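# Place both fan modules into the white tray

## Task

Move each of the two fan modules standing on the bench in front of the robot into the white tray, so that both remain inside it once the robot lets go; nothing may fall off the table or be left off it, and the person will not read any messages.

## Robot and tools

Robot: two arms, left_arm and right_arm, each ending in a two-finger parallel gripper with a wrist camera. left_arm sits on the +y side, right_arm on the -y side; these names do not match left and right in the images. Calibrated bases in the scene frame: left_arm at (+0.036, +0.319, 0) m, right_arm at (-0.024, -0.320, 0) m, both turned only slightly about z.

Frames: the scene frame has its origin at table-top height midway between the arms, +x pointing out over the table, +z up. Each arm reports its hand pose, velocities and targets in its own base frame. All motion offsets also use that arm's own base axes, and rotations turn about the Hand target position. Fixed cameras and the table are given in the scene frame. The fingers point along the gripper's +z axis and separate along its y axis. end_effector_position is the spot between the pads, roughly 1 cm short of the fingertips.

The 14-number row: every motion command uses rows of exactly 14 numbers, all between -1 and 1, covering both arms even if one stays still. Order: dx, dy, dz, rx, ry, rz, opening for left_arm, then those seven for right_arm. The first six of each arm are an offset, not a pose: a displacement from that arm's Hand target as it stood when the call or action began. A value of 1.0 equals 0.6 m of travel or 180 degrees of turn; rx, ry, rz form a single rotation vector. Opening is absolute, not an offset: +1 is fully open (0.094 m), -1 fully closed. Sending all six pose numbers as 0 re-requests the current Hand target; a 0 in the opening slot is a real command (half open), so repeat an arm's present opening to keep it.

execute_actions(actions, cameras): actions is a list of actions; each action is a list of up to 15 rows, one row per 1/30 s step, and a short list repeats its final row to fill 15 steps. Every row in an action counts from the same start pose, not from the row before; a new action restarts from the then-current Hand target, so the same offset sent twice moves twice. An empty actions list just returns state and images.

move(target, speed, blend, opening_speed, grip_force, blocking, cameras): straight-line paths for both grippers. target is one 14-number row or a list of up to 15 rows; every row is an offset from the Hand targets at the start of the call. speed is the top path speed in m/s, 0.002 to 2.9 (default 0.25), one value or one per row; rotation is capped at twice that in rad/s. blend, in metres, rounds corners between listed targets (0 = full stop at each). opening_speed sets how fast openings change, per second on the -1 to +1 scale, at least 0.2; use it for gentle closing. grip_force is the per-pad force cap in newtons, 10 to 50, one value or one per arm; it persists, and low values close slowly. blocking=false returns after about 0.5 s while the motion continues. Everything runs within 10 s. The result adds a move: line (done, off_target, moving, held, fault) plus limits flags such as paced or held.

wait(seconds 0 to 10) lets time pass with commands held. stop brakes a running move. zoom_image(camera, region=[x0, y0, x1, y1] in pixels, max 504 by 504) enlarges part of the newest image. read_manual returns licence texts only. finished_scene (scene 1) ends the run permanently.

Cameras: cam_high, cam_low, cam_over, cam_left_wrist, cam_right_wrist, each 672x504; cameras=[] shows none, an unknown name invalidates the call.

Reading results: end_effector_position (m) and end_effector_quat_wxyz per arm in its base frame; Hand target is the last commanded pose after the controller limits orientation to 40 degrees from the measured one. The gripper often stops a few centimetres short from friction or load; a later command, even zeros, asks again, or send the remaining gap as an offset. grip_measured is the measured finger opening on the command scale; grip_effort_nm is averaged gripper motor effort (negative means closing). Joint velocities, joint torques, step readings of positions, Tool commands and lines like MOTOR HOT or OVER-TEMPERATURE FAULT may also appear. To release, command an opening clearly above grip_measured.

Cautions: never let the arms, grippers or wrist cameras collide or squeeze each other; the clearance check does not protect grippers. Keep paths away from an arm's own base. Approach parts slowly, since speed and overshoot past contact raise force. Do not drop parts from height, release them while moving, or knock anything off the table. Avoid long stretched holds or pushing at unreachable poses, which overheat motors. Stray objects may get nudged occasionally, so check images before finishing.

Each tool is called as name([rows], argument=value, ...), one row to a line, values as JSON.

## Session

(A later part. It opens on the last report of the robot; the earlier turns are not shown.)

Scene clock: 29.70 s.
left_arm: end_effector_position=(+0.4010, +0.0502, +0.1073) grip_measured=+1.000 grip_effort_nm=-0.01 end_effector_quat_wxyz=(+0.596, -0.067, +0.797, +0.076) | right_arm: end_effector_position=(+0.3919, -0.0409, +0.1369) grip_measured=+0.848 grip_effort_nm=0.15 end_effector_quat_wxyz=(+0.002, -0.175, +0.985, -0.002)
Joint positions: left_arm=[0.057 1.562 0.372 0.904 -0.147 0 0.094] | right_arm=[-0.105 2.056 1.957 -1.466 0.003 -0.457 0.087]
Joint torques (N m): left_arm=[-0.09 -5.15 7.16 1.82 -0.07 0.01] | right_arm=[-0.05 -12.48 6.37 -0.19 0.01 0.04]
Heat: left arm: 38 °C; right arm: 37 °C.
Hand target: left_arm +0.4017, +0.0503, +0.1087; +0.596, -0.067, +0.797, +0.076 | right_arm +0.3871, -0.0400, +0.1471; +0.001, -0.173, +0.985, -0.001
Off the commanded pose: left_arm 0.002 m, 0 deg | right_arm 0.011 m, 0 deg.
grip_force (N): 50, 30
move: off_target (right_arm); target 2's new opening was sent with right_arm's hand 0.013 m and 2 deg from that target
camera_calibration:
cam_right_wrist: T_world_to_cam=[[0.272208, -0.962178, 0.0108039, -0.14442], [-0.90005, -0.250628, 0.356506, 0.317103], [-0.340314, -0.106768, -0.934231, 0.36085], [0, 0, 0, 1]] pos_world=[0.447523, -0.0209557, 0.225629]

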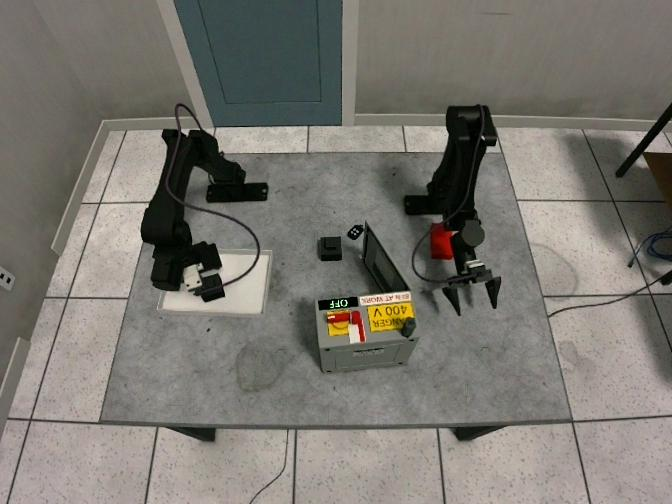

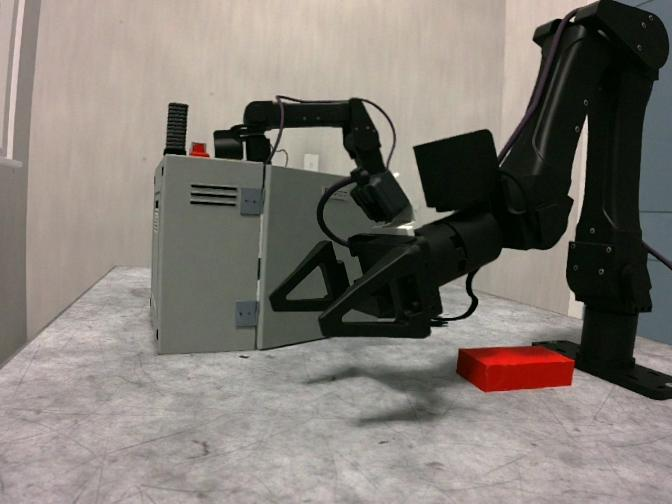

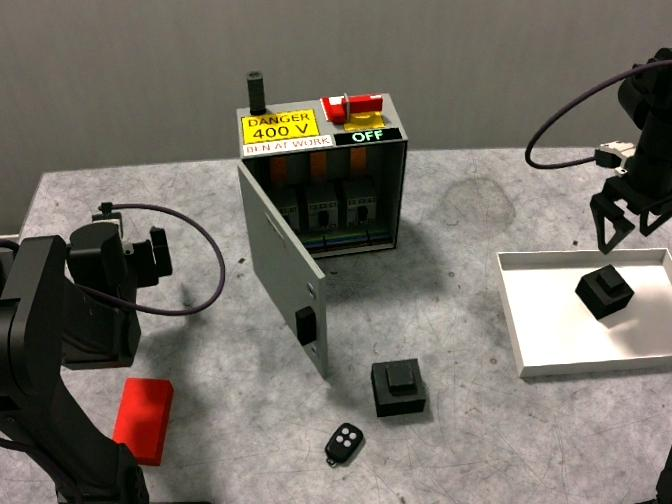

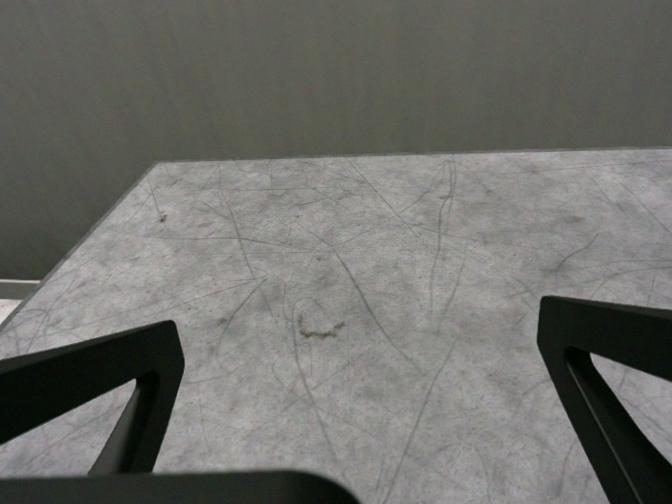

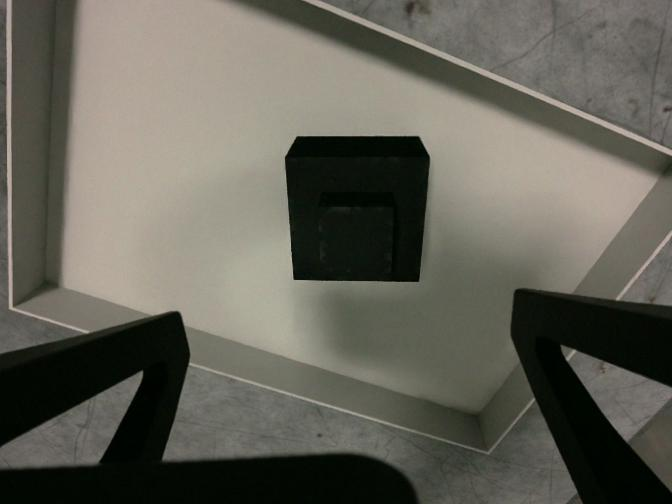

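move(target=[0,0,0,0,0,0,1,-0.205,0.567,0.06,0.1201,-0.0872,0.3935,1], speed=0.3, cameras=["cam_high","cam_over","cam_right_wrist"])

Scene clock: 33.67 s.
left_arm: end_effector_position=(+0.4010, +0.0502, +0.1073) grip_measured=+1.000 grip_effort_nm=-0.01 end_effector_quat_wxyz=(+0.596, -0.067, +0.797, +0.076) | right_arm: end_effector_position=(+0.2632, +0.2938, +0.1796) grip_measured=+0.998 grip_effort_nm=0.14 end_effector_quat_wxyz=(-0.153, +0.698, -0.685, -0.142)
Joint positions: left_arm=[0.057 1.562 0.372 0.904 -0.147 0 0.094] | right_arm=[0.697 1.769 1.665 -1.179 -0.311 -0.848 0.094]
Joint torques (N m): left_arm=[-0.06 -5.16 7.24 1.82 -0.05 0.02] | right_arm=[0.24 -7.84 7.15 0.6 -0.27 -0.09]
Heat: left arm: 39 °C; right arm: 37 °C.
Hand target: left_arm +0.4017, +0.0503, +0.1087; +0.596, -0.067, +0.797, +0.076 | right_arm +0.2642, +0.3002, +0.1830; -0.156, +0.702, -0.678, -0.150
Off the commanded pose: left_arm 0.002 m, 0 deg | right_arm 0.007 m, 1 deg.
grip_force (N): 50, 30
move: done
camera_calibration:
cam_right_wrist: T_world_to_cam=[[0.998392, -0.0563042, -0.00661347, -0.24194], [-0.0565713, -0.997062, -0.0516504, 0.340482], [-0.0036859, 0.0519415, -0.998643, 0.268981], [0, 0, 0, 1]] pos_world=[0.261804, 0.311888, 0.284602]
Images, in order (width x height): cam_high 672x504, cam_over 672x504, cam_right_wrist 672x504.

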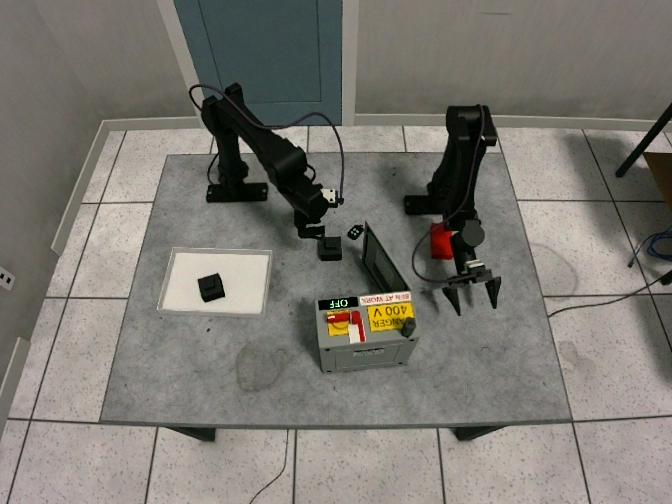

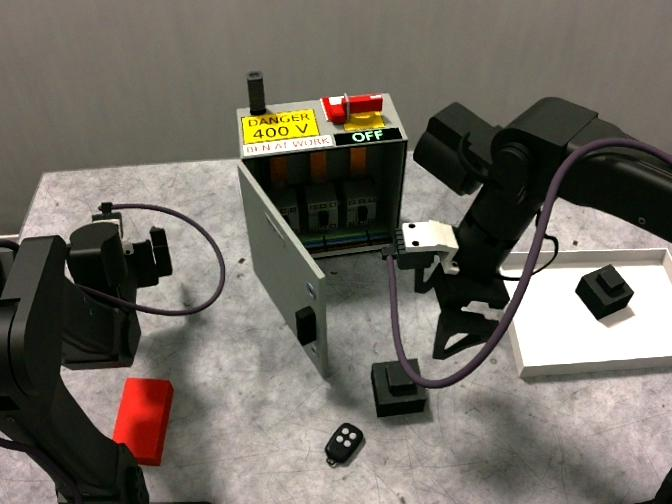

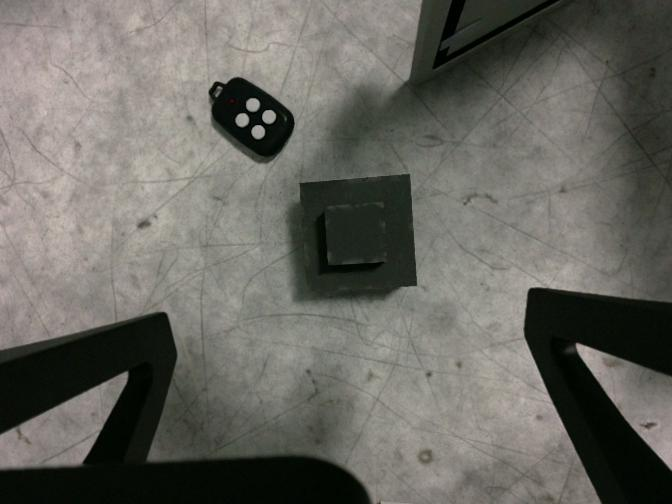

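move(target=[0,0,0,0,0,0,1,0.005,0.003,-0.138,0,0,0,1], speed=0.15, cameras=["cam_high","cam_over","cam_right_wrist"])

Scene clock: 35.20 s.
left_arm: end_effector_position=(+0.4010, +0.0502, +0.1073) grip_measured=+1.000 grip_effort_nm=-0.01 end_effector_quat_wxyz=(+0.596, -0.067, +0.797, +0.076) | right_arm: end_effector_position=(+0.2724, +0.3020, +0.1066) grip_measured=+0.998 grip_effort_nm=0.14 end_effector_quat_wxyz=(-0.167, +0.700, -0.680, -0.141)
Joint positions: left_arm=[0.057 1.562 0.372 0.904 -0.147 0 0.094] | right_arm=[0.697 1.794 1.397 -0.857 -0.313 -0.851 0.094]
Joint torques (N m): left_arm=[-0.09 -5.07 7.27 1.82 -0.04 0.04] | right_arm=[0.05 -8.68 4.46 0.67 -0.27 -0.08]
Heat: left arm: 39 °C; right arm: 37 °C.
Hand target: left_arm +0.4017, +0.0503, +0.1087; +0.596, -0.067, +0.797, +0.076 | right_arm +0.2672, +0.3020, +0.1003; -0.157, +0.702, -0.678, -0.150
Off the commanded pose: left_arm 0.002 m, 0 deg | right_arm 0.008 m, 2 deg.
grip_force (N): 50, 30
move: done
camera_calibration:
cam_right_wrist: T_world_to_cam=[[0.9985, -0.052732, 0.0147007, -0.254546], [-0.0515288, -0.996014, -0.0728058, 0.345993], [0.0184813, 0.0719391, -0.997238, 0.183502], [0, 0, 0, 1]] pos_world=[0.268601, 0.31799, 0.211928]
Images, in order (width x height): cam_high 672x504, cam_over 672x504, cam_right_wrist 672x504.

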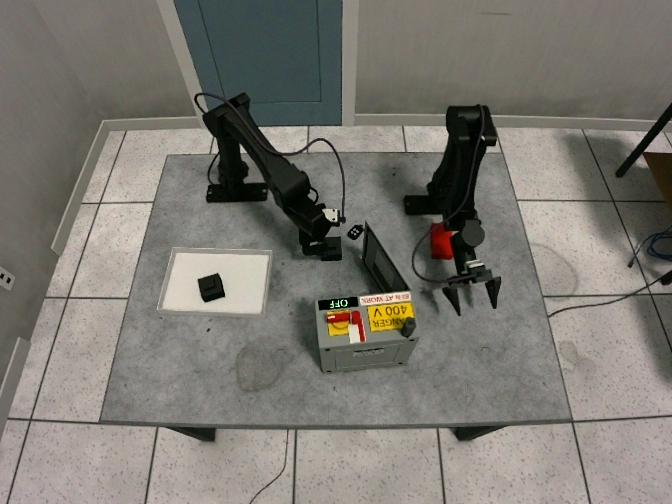

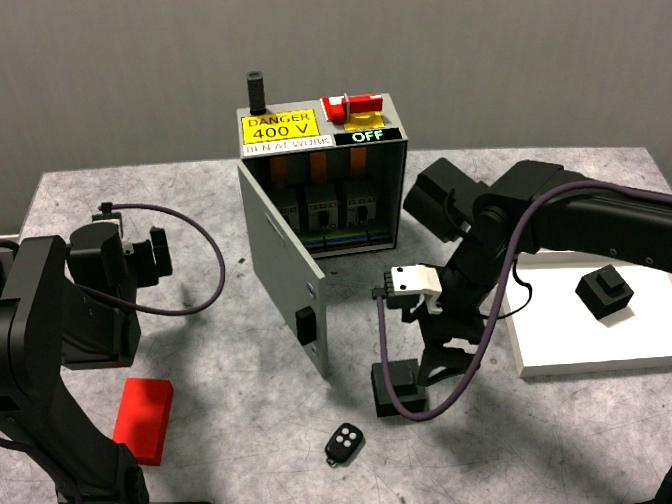

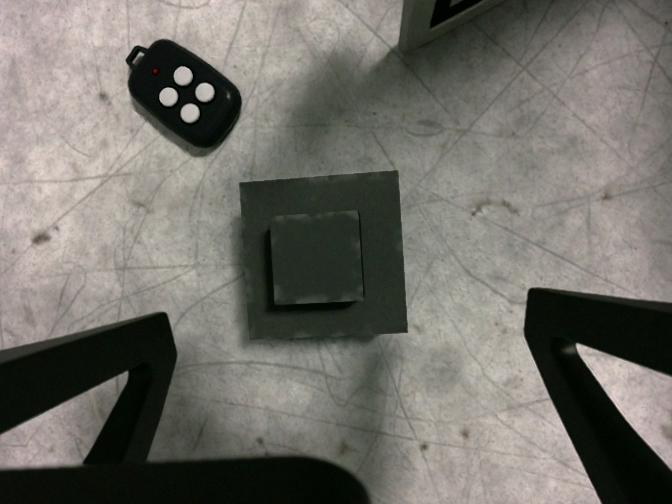

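move([
  [0,0,0,0,0,0,1,-0.0145,0,0,0,0,0,1],
  [0,0,0,0,0,0,1,-0.0145,0.0267,-0.083,0,0,0,1],
], speed=0.1, cameras=["cam_high","cam_over","cam_right_wrist"])

zoom_image(camera="cam_over", region=[290, 250, 490, 450])

Scene clock: 37.37 s.
left_arm: end_effector_position=(+0.4010, +0.0502, +0.1073) grip_measured=+1.000 grip_effort_nm=-0.01 end_effector_quat_wxyz=(+0.596, -0.067, +0.797, +0.076) | right_arm: end_effector_position=(+0.2647, +0.3187, +0.0584) grip_measured=+0.998 grip_effort_nm=0.14 end_effector_quat_wxyz=(-0.169, +0.701, -0.677, -0.147)
Joint positions: left_arm=[0.057 1.562 0.372 0.904 -0.147 0 0.094] | right_arm=[0.742 1.854 1.27 -0.653 -0.31 -0.811 0.094]
Joint torques (N m): left_arm=[-0.08 -5.12 7.12 1.81 -0.05 0.01] | right_arm=[0.61 -8.83 4.29 0.72 -0.14 0.04]
Heat: left arm: 39 °C; right arm: 37 °C.
Hand target: left_arm +0.4017, +0.0503, +0.1087; +0.596, -0.067, +0.797, +0.076 | right_arm +0.2585, +0.3181, +0.0506; -0.157, +0.702, -0.678, -0.150
Off the commanded pose: left_arm 0.002 m, 0 deg | right_arm 0.010 m, 2 deg.
grip_force (N): 50, 30
move: done
camera_calibration:
cam_right_wrist: T_world_to_cam=[[0.998882, -0.045865, 0.0114653, -0.247379], [-0.0447538, -0.995515, -0.083345, 0.357436], [0.0152365, 0.0827387, -0.996455, 0.13168], [0, 0, 0, 1]] pos_world=[0.261093, 0.333591, 0.16384]
Images, in order (width x height): cam_high 672x504, cam_over 672x504, cam_right_wrist 672x504.

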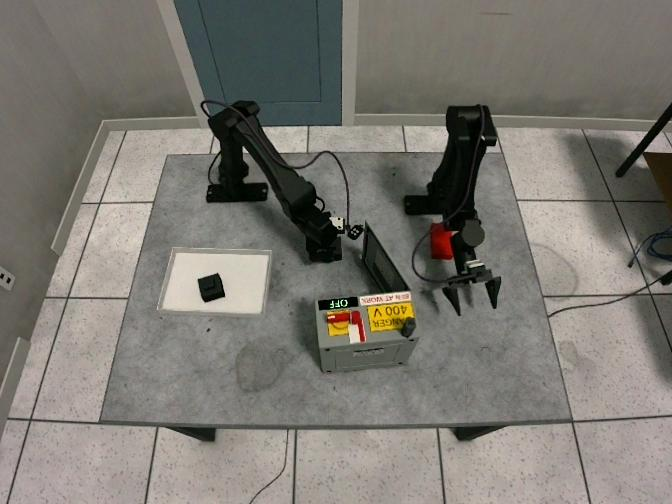

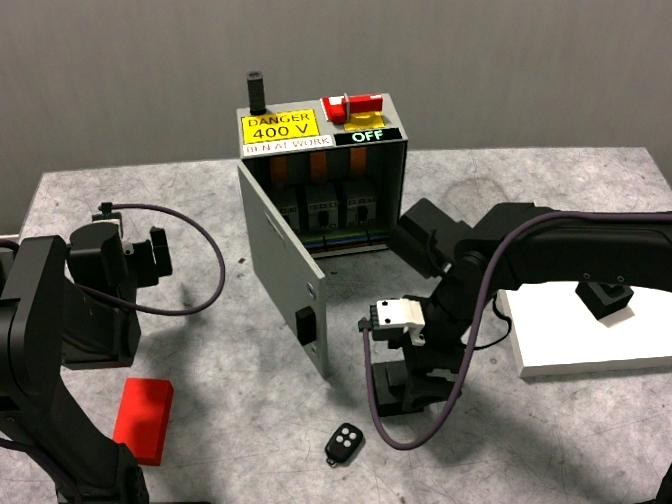

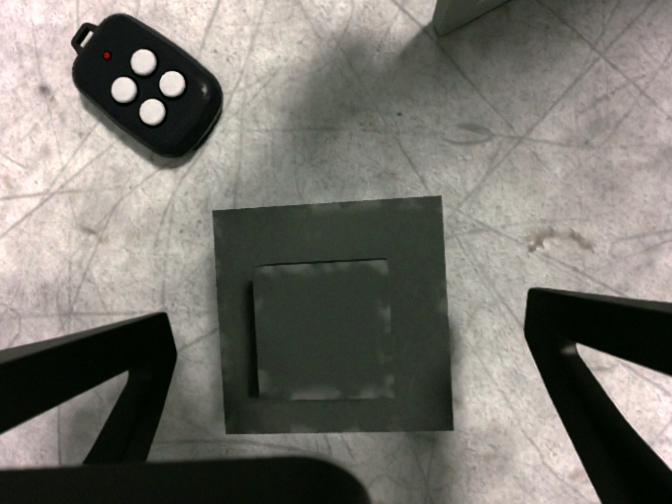

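Scaled by 2.520.

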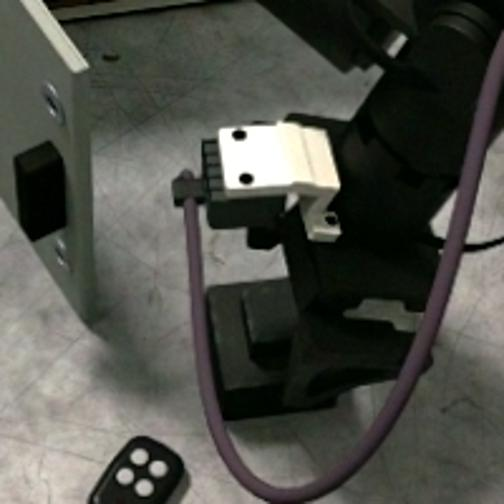

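move([
  [0,0,0,0,0,0,1,-0.0065,0.0185,-0.046,0,0,0,1],
  [0,0,0,0,0,0,1,-0.0065,0.0185,-0.046,0,0,0,0],
], speed=0.08, opening_speed=0.8, cameras=["cam_high","cam_over","cam_right_wrist"])

zoom_image(camera="cam_over", region=[290, 250, 490, 450])

Scene clock: 40.83 s.
left_arm: end_effector_position=(+0.4010, +0.0502, +0.1073) grip_measured=+1.000 grip_effort_nm=-0.01 end_effector_quat_wxyz=(+0.596, -0.067, +0.797, +0.076) | right_arm: end_effector_position=(+0.2613, +0.3310, +0.0324) grip_measured=+0.303 grip_effort_nm=-0.61 end_effector_quat_wxyz=(-0.171, +0.701, -0.676, -0.147)
Joint positions: left_arm=[0.057 1.562 0.372 0.904 -0.147 0 0.094] | right_arm=[0.773 1.909 1.229 -0.544 -0.301 -0.78 0.061]
Joint torques (N m): left_arm=[-0.09 -5.16 7.19 1.79 -0.07 0.02] | right_arm=[0.46 -8.96 4.04 0.71 -0.14 0.05]
Heat: left arm: 39 °C; right arm: 37 °C.
Hand target: left_arm +0.4017, +0.0503, +0.1087; +0.596, -0.067, +0.797, +0.076 | right_arm +0.2545, +0.3291, +0.0228; -0.156, +0.702, -0.678, -0.150
Off the commanded pose: left_arm 0.002 m, 0 deg | right_arm 0.012 m, 2 deg.
grip_force (N): 50, 30
move: off_target (right_arm); target 2's new opening was sent with right_arm's hand 0.012 m and 2 deg from that target
camera_calibration:
cam_right_wrist: T_world_to_cam=[[0.998893, -0.0450799, 0.0134585, -0.243389], [-0.0437375, -0.995219, -0.0873274, 0.367144], [0.0173309, 0.0866421, -0.996089, 0.103011], [0, 0, 0, 1]] pos_world=[0.257392, 0.345492, 0.137945]
Images, in order (width x height): cam_high 672x504, cam_over 672x504, cam_right_wrist 672x504.

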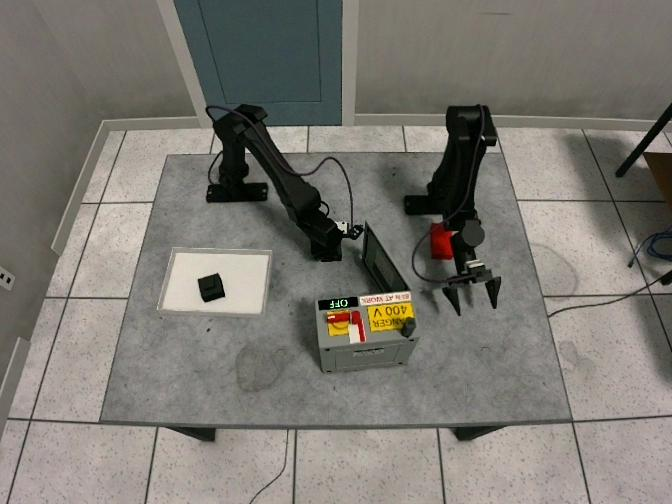

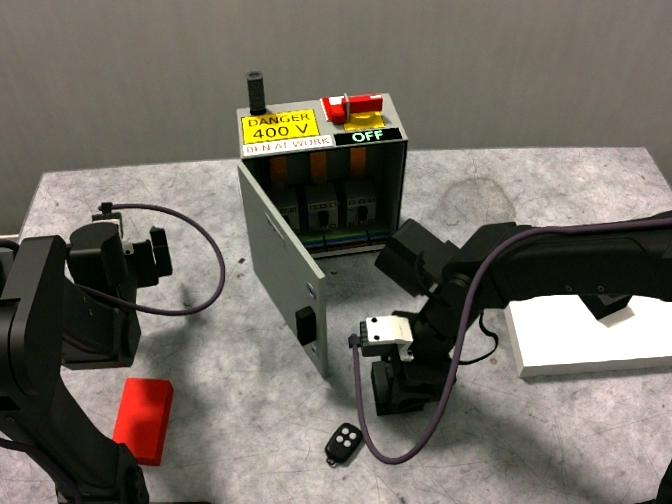

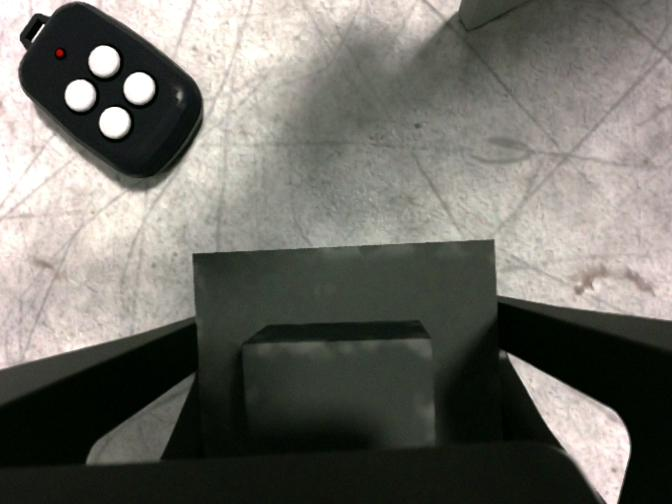

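Scaled by 2.520.

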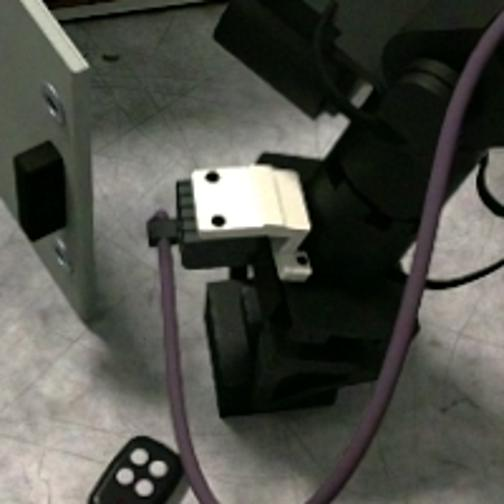

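move([
  [0,0,0,0,0,0,1,0,-0.01,0.05,0,0,0,0],
  [0,0,0,0,0,0,1,0,-0.08,0.24,0,0,0,0],
  [0,0,0,0,0,0,1,0.226,-0.4235,0.2,0,0,-0.5,0],
  [0,0,0,0,0,0,1,0.226,-0.4235,0.09,0,0,-0.5,0],
], speed=[0.12,0.15,0.25,0.15], blend=[0.02,0.04,0.03,0])

Scene clock: 46.57 s.
left_arm: end_effector_position=(+0.4010, +0.0502, +0.1073) grip_measured=+1.000 grip_effort_nm=-0.01 end_effector_quat_wxyz=(+0.596, -0.067, +0.797, +0.076) | right_arm: end_effector_position=(+0.3885, +0.0790, +0.0780) grip_measured=+0.302 grip_effort_nm=-0.64 end_effector_quat_wxyz=(+0.215, -0.024, +0.976, +0.001)
Joint positions: left_arm=[0.057 1.562 0.372 0.904 -0.147 0 0.094] | right_arm=[0.238 1.694 1.153 -0.605 0.088 0.17 0.061]
Joint torques (N m): left_arm=[-0.09 -5.11 7.12 1.82 -0.08 0.01] | right_arm=[-0.66 -8.24 4.93 0.95 0.16 0.06]
Heat: left arm: 39 °C; right arm: 37 °C.
Hand target: left_arm +0.4017, +0.0503, +0.1087; +0.596, -0.067, +0.797, +0.076 | right_arm +0.3901, +0.0749, +0.0768; +0.217, -0.017, +0.976, -0.004
Off the commanded pose: left_arm 0.002 m, 0 deg | right_arm 0.004 m, 1 deg.
grip_force (N): 50, 30
move: done; blend cut to 0.0152 m at target 1
camera_calibration:
cam_right_wrist: T_world_to_cam=[[-0.0251179, -0.999541, -0.016938, 0.0930827], [-0.997597, 0.0261561, -0.0641498, 0.41399], [0.0645634, 0.015286, -0.997797, 0.155525], [0, 0, 0, 1]] pos_world=[0.405292, 0.0798343, 0.183316]

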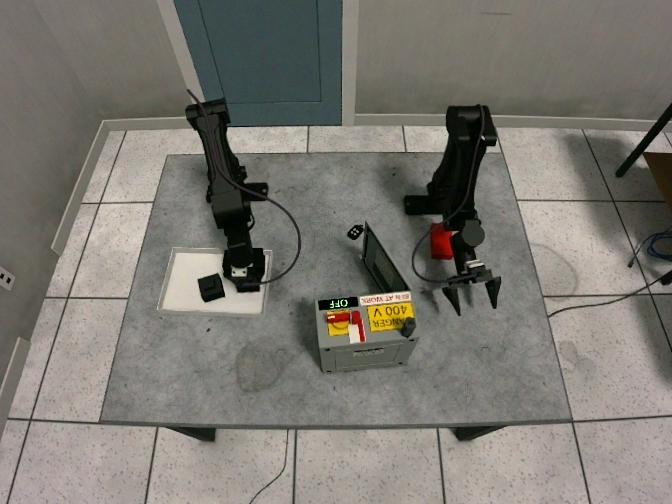

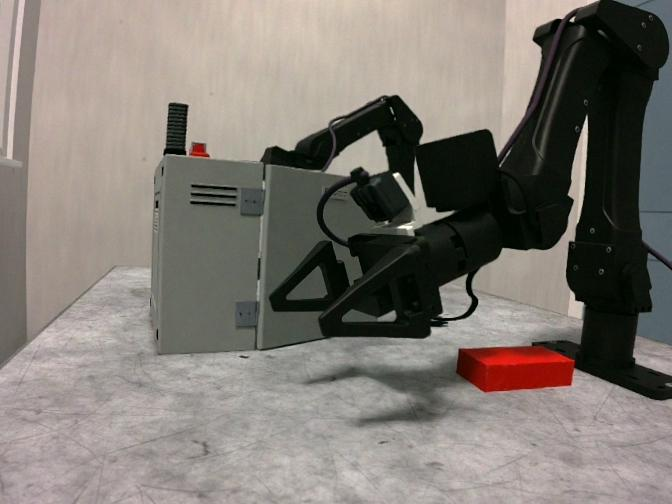

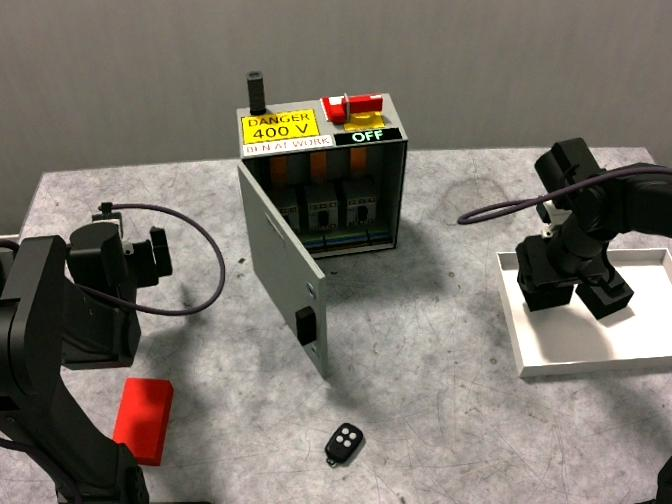

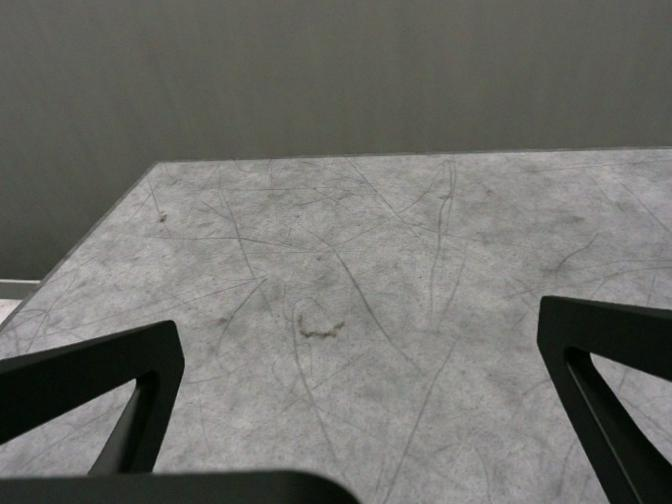

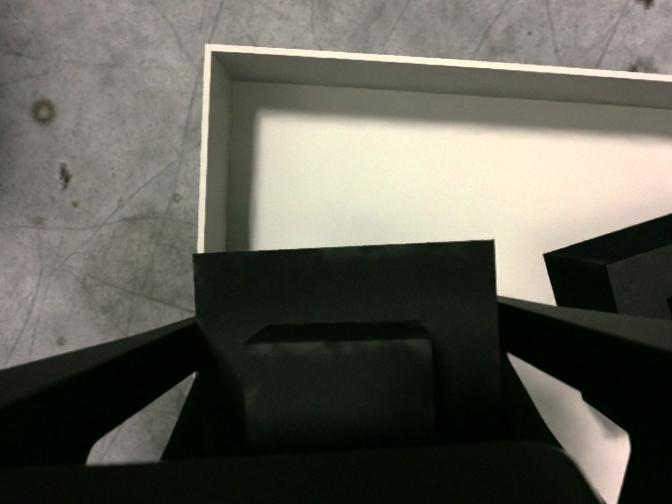

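move([
  [0,0,0,0,0,0,1,0,-0.015,0,0,0,0,0],
  [0,0,0,0,0,0,1,0,-0.015,-0.055,0,0,0,0],
], speed=0.08, cameras=["cam_over","cam_right_wrist"])

zoom_image(camera="cam_over", region=[480, 180, 672, 390])

Scene clock: 48.73 s.
left_arm: end_effector_position=(+0.4010, +0.0502, +0.1073) grip_measured=+1.000 grip_effort_nm=-0.01 end_effector_quat_wxyz=(+0.596, -0.067, +0.797, +0.076) | right_arm: end_effector_position=(+0.3904, +0.0689, +0.0482) grip_measured=+0.302 grip_effort_nm=-0.64 end_effector_quat_wxyz=(+0.220, -0.018, +0.975, -0.003)
Joint positions: left_arm=[0.057 1.562 0.372 0.904 -0.147 0 0.094] | right_arm=[0.212 1.728 1.061 -0.468 0.088 0.156 0.061]
Joint torques (N m): left_arm=[-0.09 -5.2 7.21 1.84 -0.06 0.01] | right_arm=[-0.79 -7.95 4.45 0.94 0.05 -0.07]
Heat: left arm: 40 °C; right arm: 37 °C.
Hand target: left_arm +0.4017, +0.0503, +0.1087; +0.596, -0.067, +0.797, +0.076 | right_arm +0.3901, +0.0659, +0.0439; +0.217, -0.017, +0.976, -0.004
Off the commanded pose: left_arm 0.002 m, 0 deg | right_arm 0.005 m, 0 deg.
grip_force (N): 50, 30
move: done
camera_calibration:
cam_right_wrist: T_world_to_cam=[[-0.0381167, -0.999181, -0.0135846, 0.0874307], [-0.996466, 0.0390244, -0.0743805, 0.413455], [0.0748497, 0.0107015, -0.997137, 0.122037], [0, 0, 0, 1]] pos_world=[0.406192, 0.0699183, 0.153629]
Images, in order (width x height): cam_over 672x504, cam_right_wrist 672x504.

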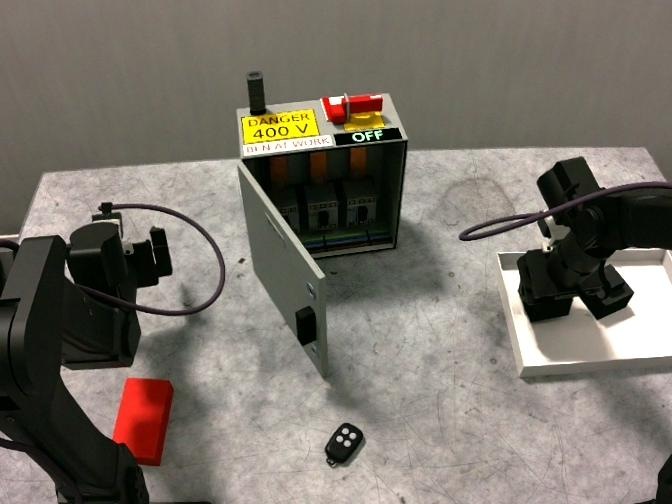

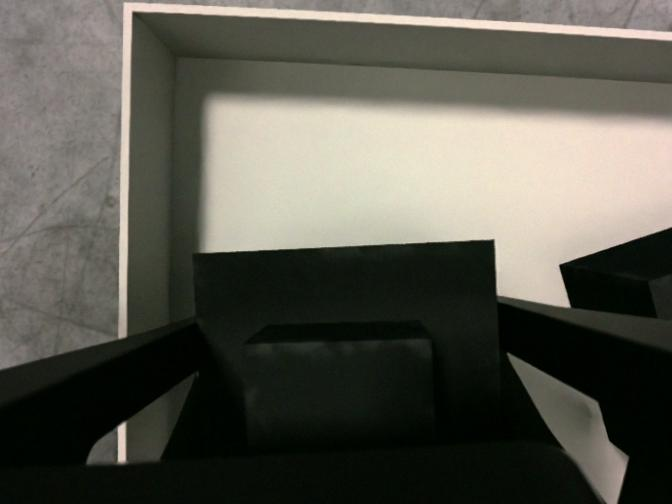

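Scaled by 2.400.

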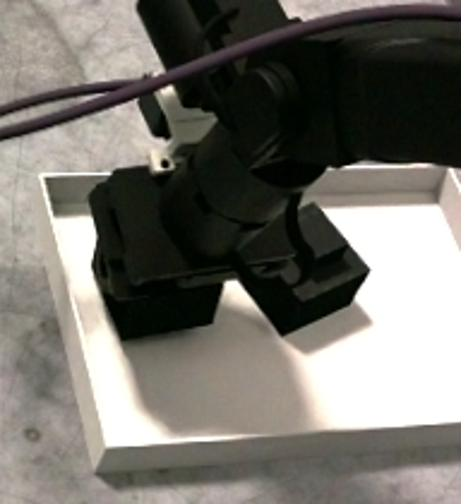

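move(target=[0,0,0,0,0,0,1,0,0,-0.013,0,0,0,0], speed=0.04, cameras=["cam_right_wrist"])

move(target=[0,0,0,0,0,0,1,0,0,-0.0083,0,0,0,0], speed=0.03, cameras=["cam_over","cam_right_wrist"])

Scene clock: 49.80 s.
left_arm: end_effector_position=(+0.4010, +0.0502, +0.1073) grip_measured=+1.000 grip_effort_nm=-0.01 end_effector_quat_wxyz=(+0.596, -0.067, +0.797, +0.076) | right_arm: end_effector_position=(+0.3914, +0.0691, +0.0423) grip_measured=+0.302 grip_effort_nm=-0.64 end_effector_quat_wxyz=(+0.222, -0.018, +0.975, -0.002)
Joint positions: left_arm=[0.057 1.562 0.372 0.904 -0.147 0 0.094] | right_arm=[0.212 1.739 1.045 -0.437 0.088 0.156 0.061]
Joint torques (N m): left_arm=[-0.17 -5.2 7.13 1.84 -0.05 0.04] | right_arm=[-0.75 -7.72 4.26 0.97 0.06 -0.07]
Heat: left arm: 40 °C; right arm: 37 °C.
Hand target: left_arm +0.4017, +0.0503, +0.1087; +0.596, -0.067, +0.797, +0.076 | right_arm +0.3900, +0.0659, +0.0360; +0.217, -0.017, +0.976, -0.004
Off the commanded pose: left_arm 0.002 m, 0 deg | right_arm 0.007 m, 1 deg.
grip_force (N): 50, 30
move: done
camera_calibration:
cam_right_wrist: T_world_to_cam=[[-0.0380791, -0.999165, -0.0147764, 0.087627], [-0.996087, 0.0391336, -0.0792382, 0.413975], [0.0797503, 0.0117013, -0.996746, 0.114108], [0, 0, 0, 1]] pos_world=[0.406592, 0.0700183, 0.147834]
Images, in order (width x height): cam_right_wrist 672x504.

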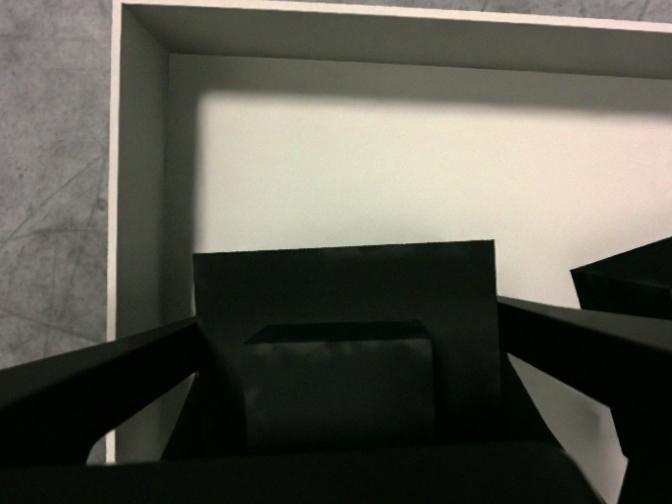

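Scene clock: 50.63 s.
left_arm: end_effector_position=(+0.4010, +0.0502, +0.1073) grip_measured=+1.000 grip_effort_nm=-0.01 end_effector_quat_wxyz=(+0.596, -0.067, +0.797, +0.076) | right_arm: end_effector_position=(+0.3937, +0.0696, +0.0412) grip_measured=+0.301 grip_effort_nm=-0.64 end_effector_quat_wxyz=(+0.228, -0.017, +0.973, -0.001)
Joint positions: left_arm=[0.057 1.562 0.372 0.904 -0.147 0 0.094] | right_arm=[0.212 1.741 1.037 -0.414 0.088 0.156 0.061]
Joint torques (N m): left_arm=[-0.03 -5.22 7.16 1.82 -0.03 0.03] | right_arm=[-0.76 -7.16 4.03 0.96 0.05 -0.06]
Heat: left arm: 40 °C; right arm: 37 °C.
Hand target: left_arm +0.4017, +0.0503, +0.1087; +0.596, -0.067, +0.797, +0.076 | right_arm +0.3900, +0.0659, +0.0310; +0.217, -0.017, +0.976, -0.004
Off the commanded pose: left_arm 0.002 m, 0 deg | right_arm 0.011 m, 1 deg.
grip_force (N): 50, 30
move: off_target (right_arm)
camera_calibration:
cam_right_wrist: T_world_to_cam=[[-0.0378568, -0.999122, -0.0179611, 0.0882264], [-0.995008, 0.0393496, -0.0917142, 0.416272], [0.0923404, 0.0143994, -0.995623, 0.107658], [0, 0, 0, 1]] pos_world=[0.407593, 0.0702185, 0.146949]
Images, in order (width x height): cam_over 672x504, cam_right_wrist 672x504.

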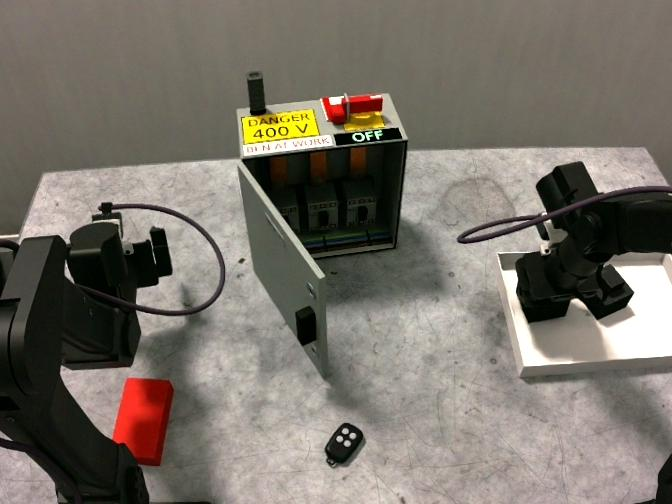

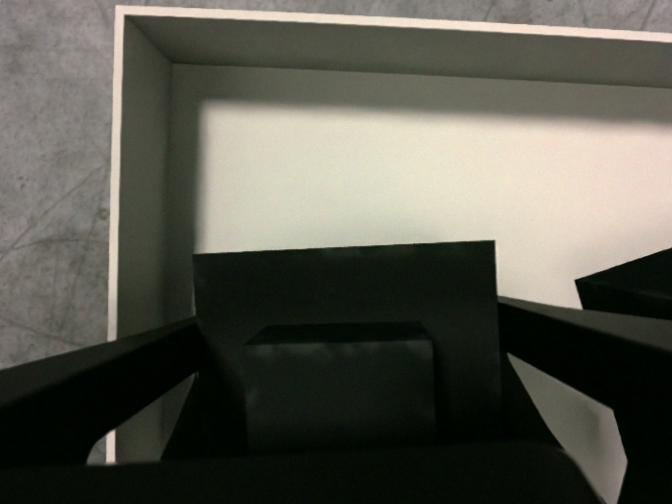

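move([
  [0,0,0,0,0,0,1,0,0,0.004,0,0,0,0],
  [0,0,0,0,0,0,1,0,0,0.004,0,0,0,0.52],
  [0,0,0,0,0,0,1,-0.05,0,0.11,0,0,0,0.52],
  [0,0,0,0,0,0,1,-0.1,0,0.3,0,0,0,0.52],
], speed=[0.03,0.03,0.1,0.2], blend=[0,0,0.03,0], opening_speed=0.5)

Scene clock: 55.00 s.
left_arm: end_effector_position=(+0.4010, +0.0502, +0.1073) grip_measured=+1.000 grip_effort_nm=-0.01 end_effector_quat_wxyz=(+0.596, -0.067, +0.797, +0.076) | right_arm: end_effector_position=(+0.3345, +0.0656, +0.2029) grip_measured=+0.517 grip_effort_nm=0.15 end_effector_quat_wxyz=(+0.216, -0.017, +0.976, -0.001)
Joint positions: left_arm=[0.057 1.562 0.372 0.904 -0.147 0 0.094] | right_arm=[0.242 1.457 1.414 -1.102 0.097 0.187 0.071]
Joint torques (N m): left_arm=[-0.08 -5.09 7.16 1.82 -0.04 0.03] | right_arm=[0.73 -6.98 6.98 0.58 0.15 0.06]
Heat: left arm: 40 °C; right arm: 37 °C.
Hand target: left_arm +0.4017, +0.0503, +0.1087; +0.596, -0.067, +0.797, +0.076 | right_arm +0.3300, +0.0659, +0.2111; +0.217, -0.017, +0.976, -0.004
Off the commanded pose: left_arm 0.002 m, 0 deg | right_arm 0.009 m, 0 deg.
grip_force (N): 50, 30
move: done
camera_calibration:
cam_right_wrist: T_world_to_cam=[[-0.0401151, -0.999057, -0.0166285, 0.085459], [-0.996902, 0.0411442, -0.067032, 0.367836], [0.0676529, 0.013888, -0.997612, 0.282817], [0, 0, 0, 1]] pos_world=[0.350991, 0.0663163, 0.30822]

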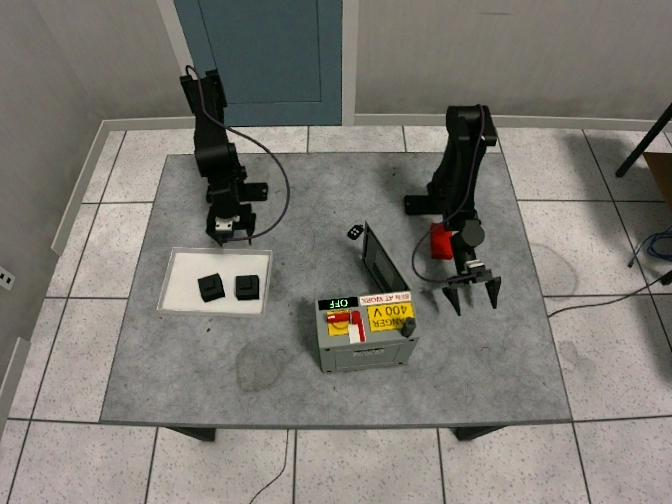

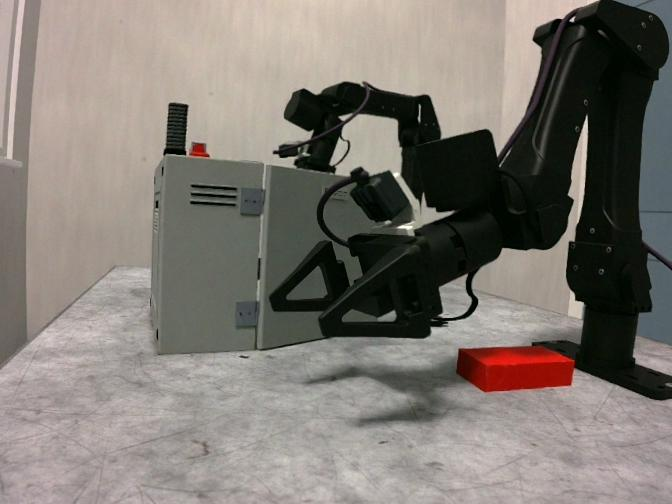

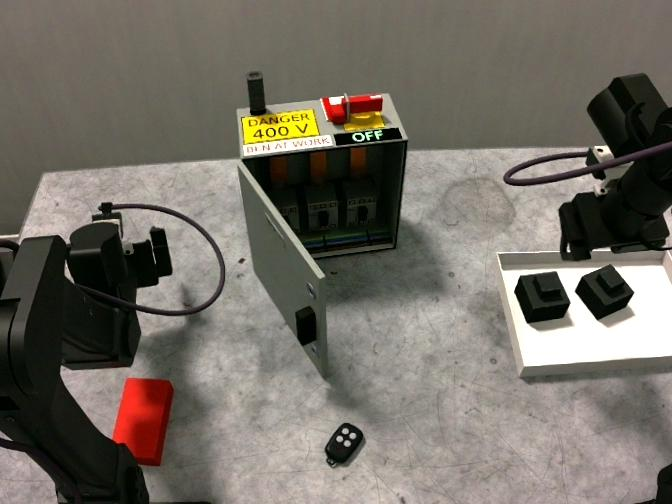

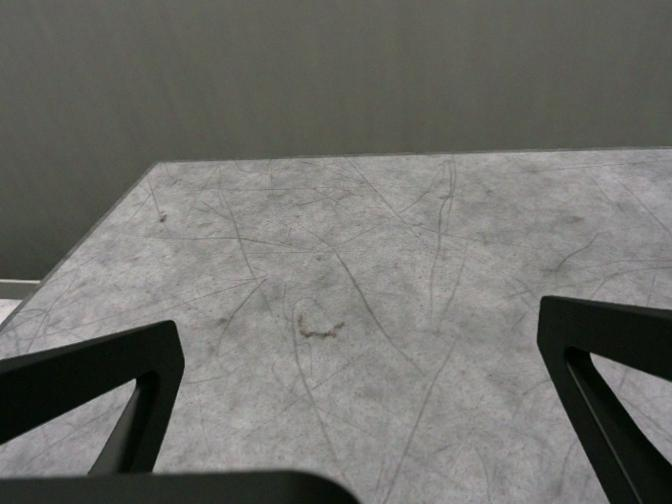

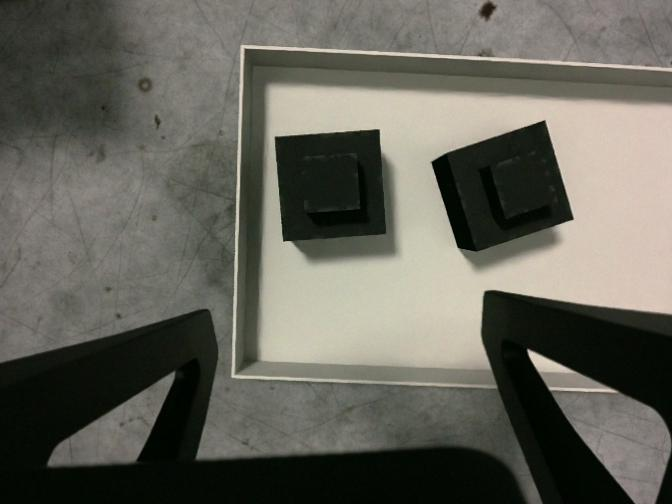

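Both sit in the tray.

finished_scene()

The scene is finished: the task was done.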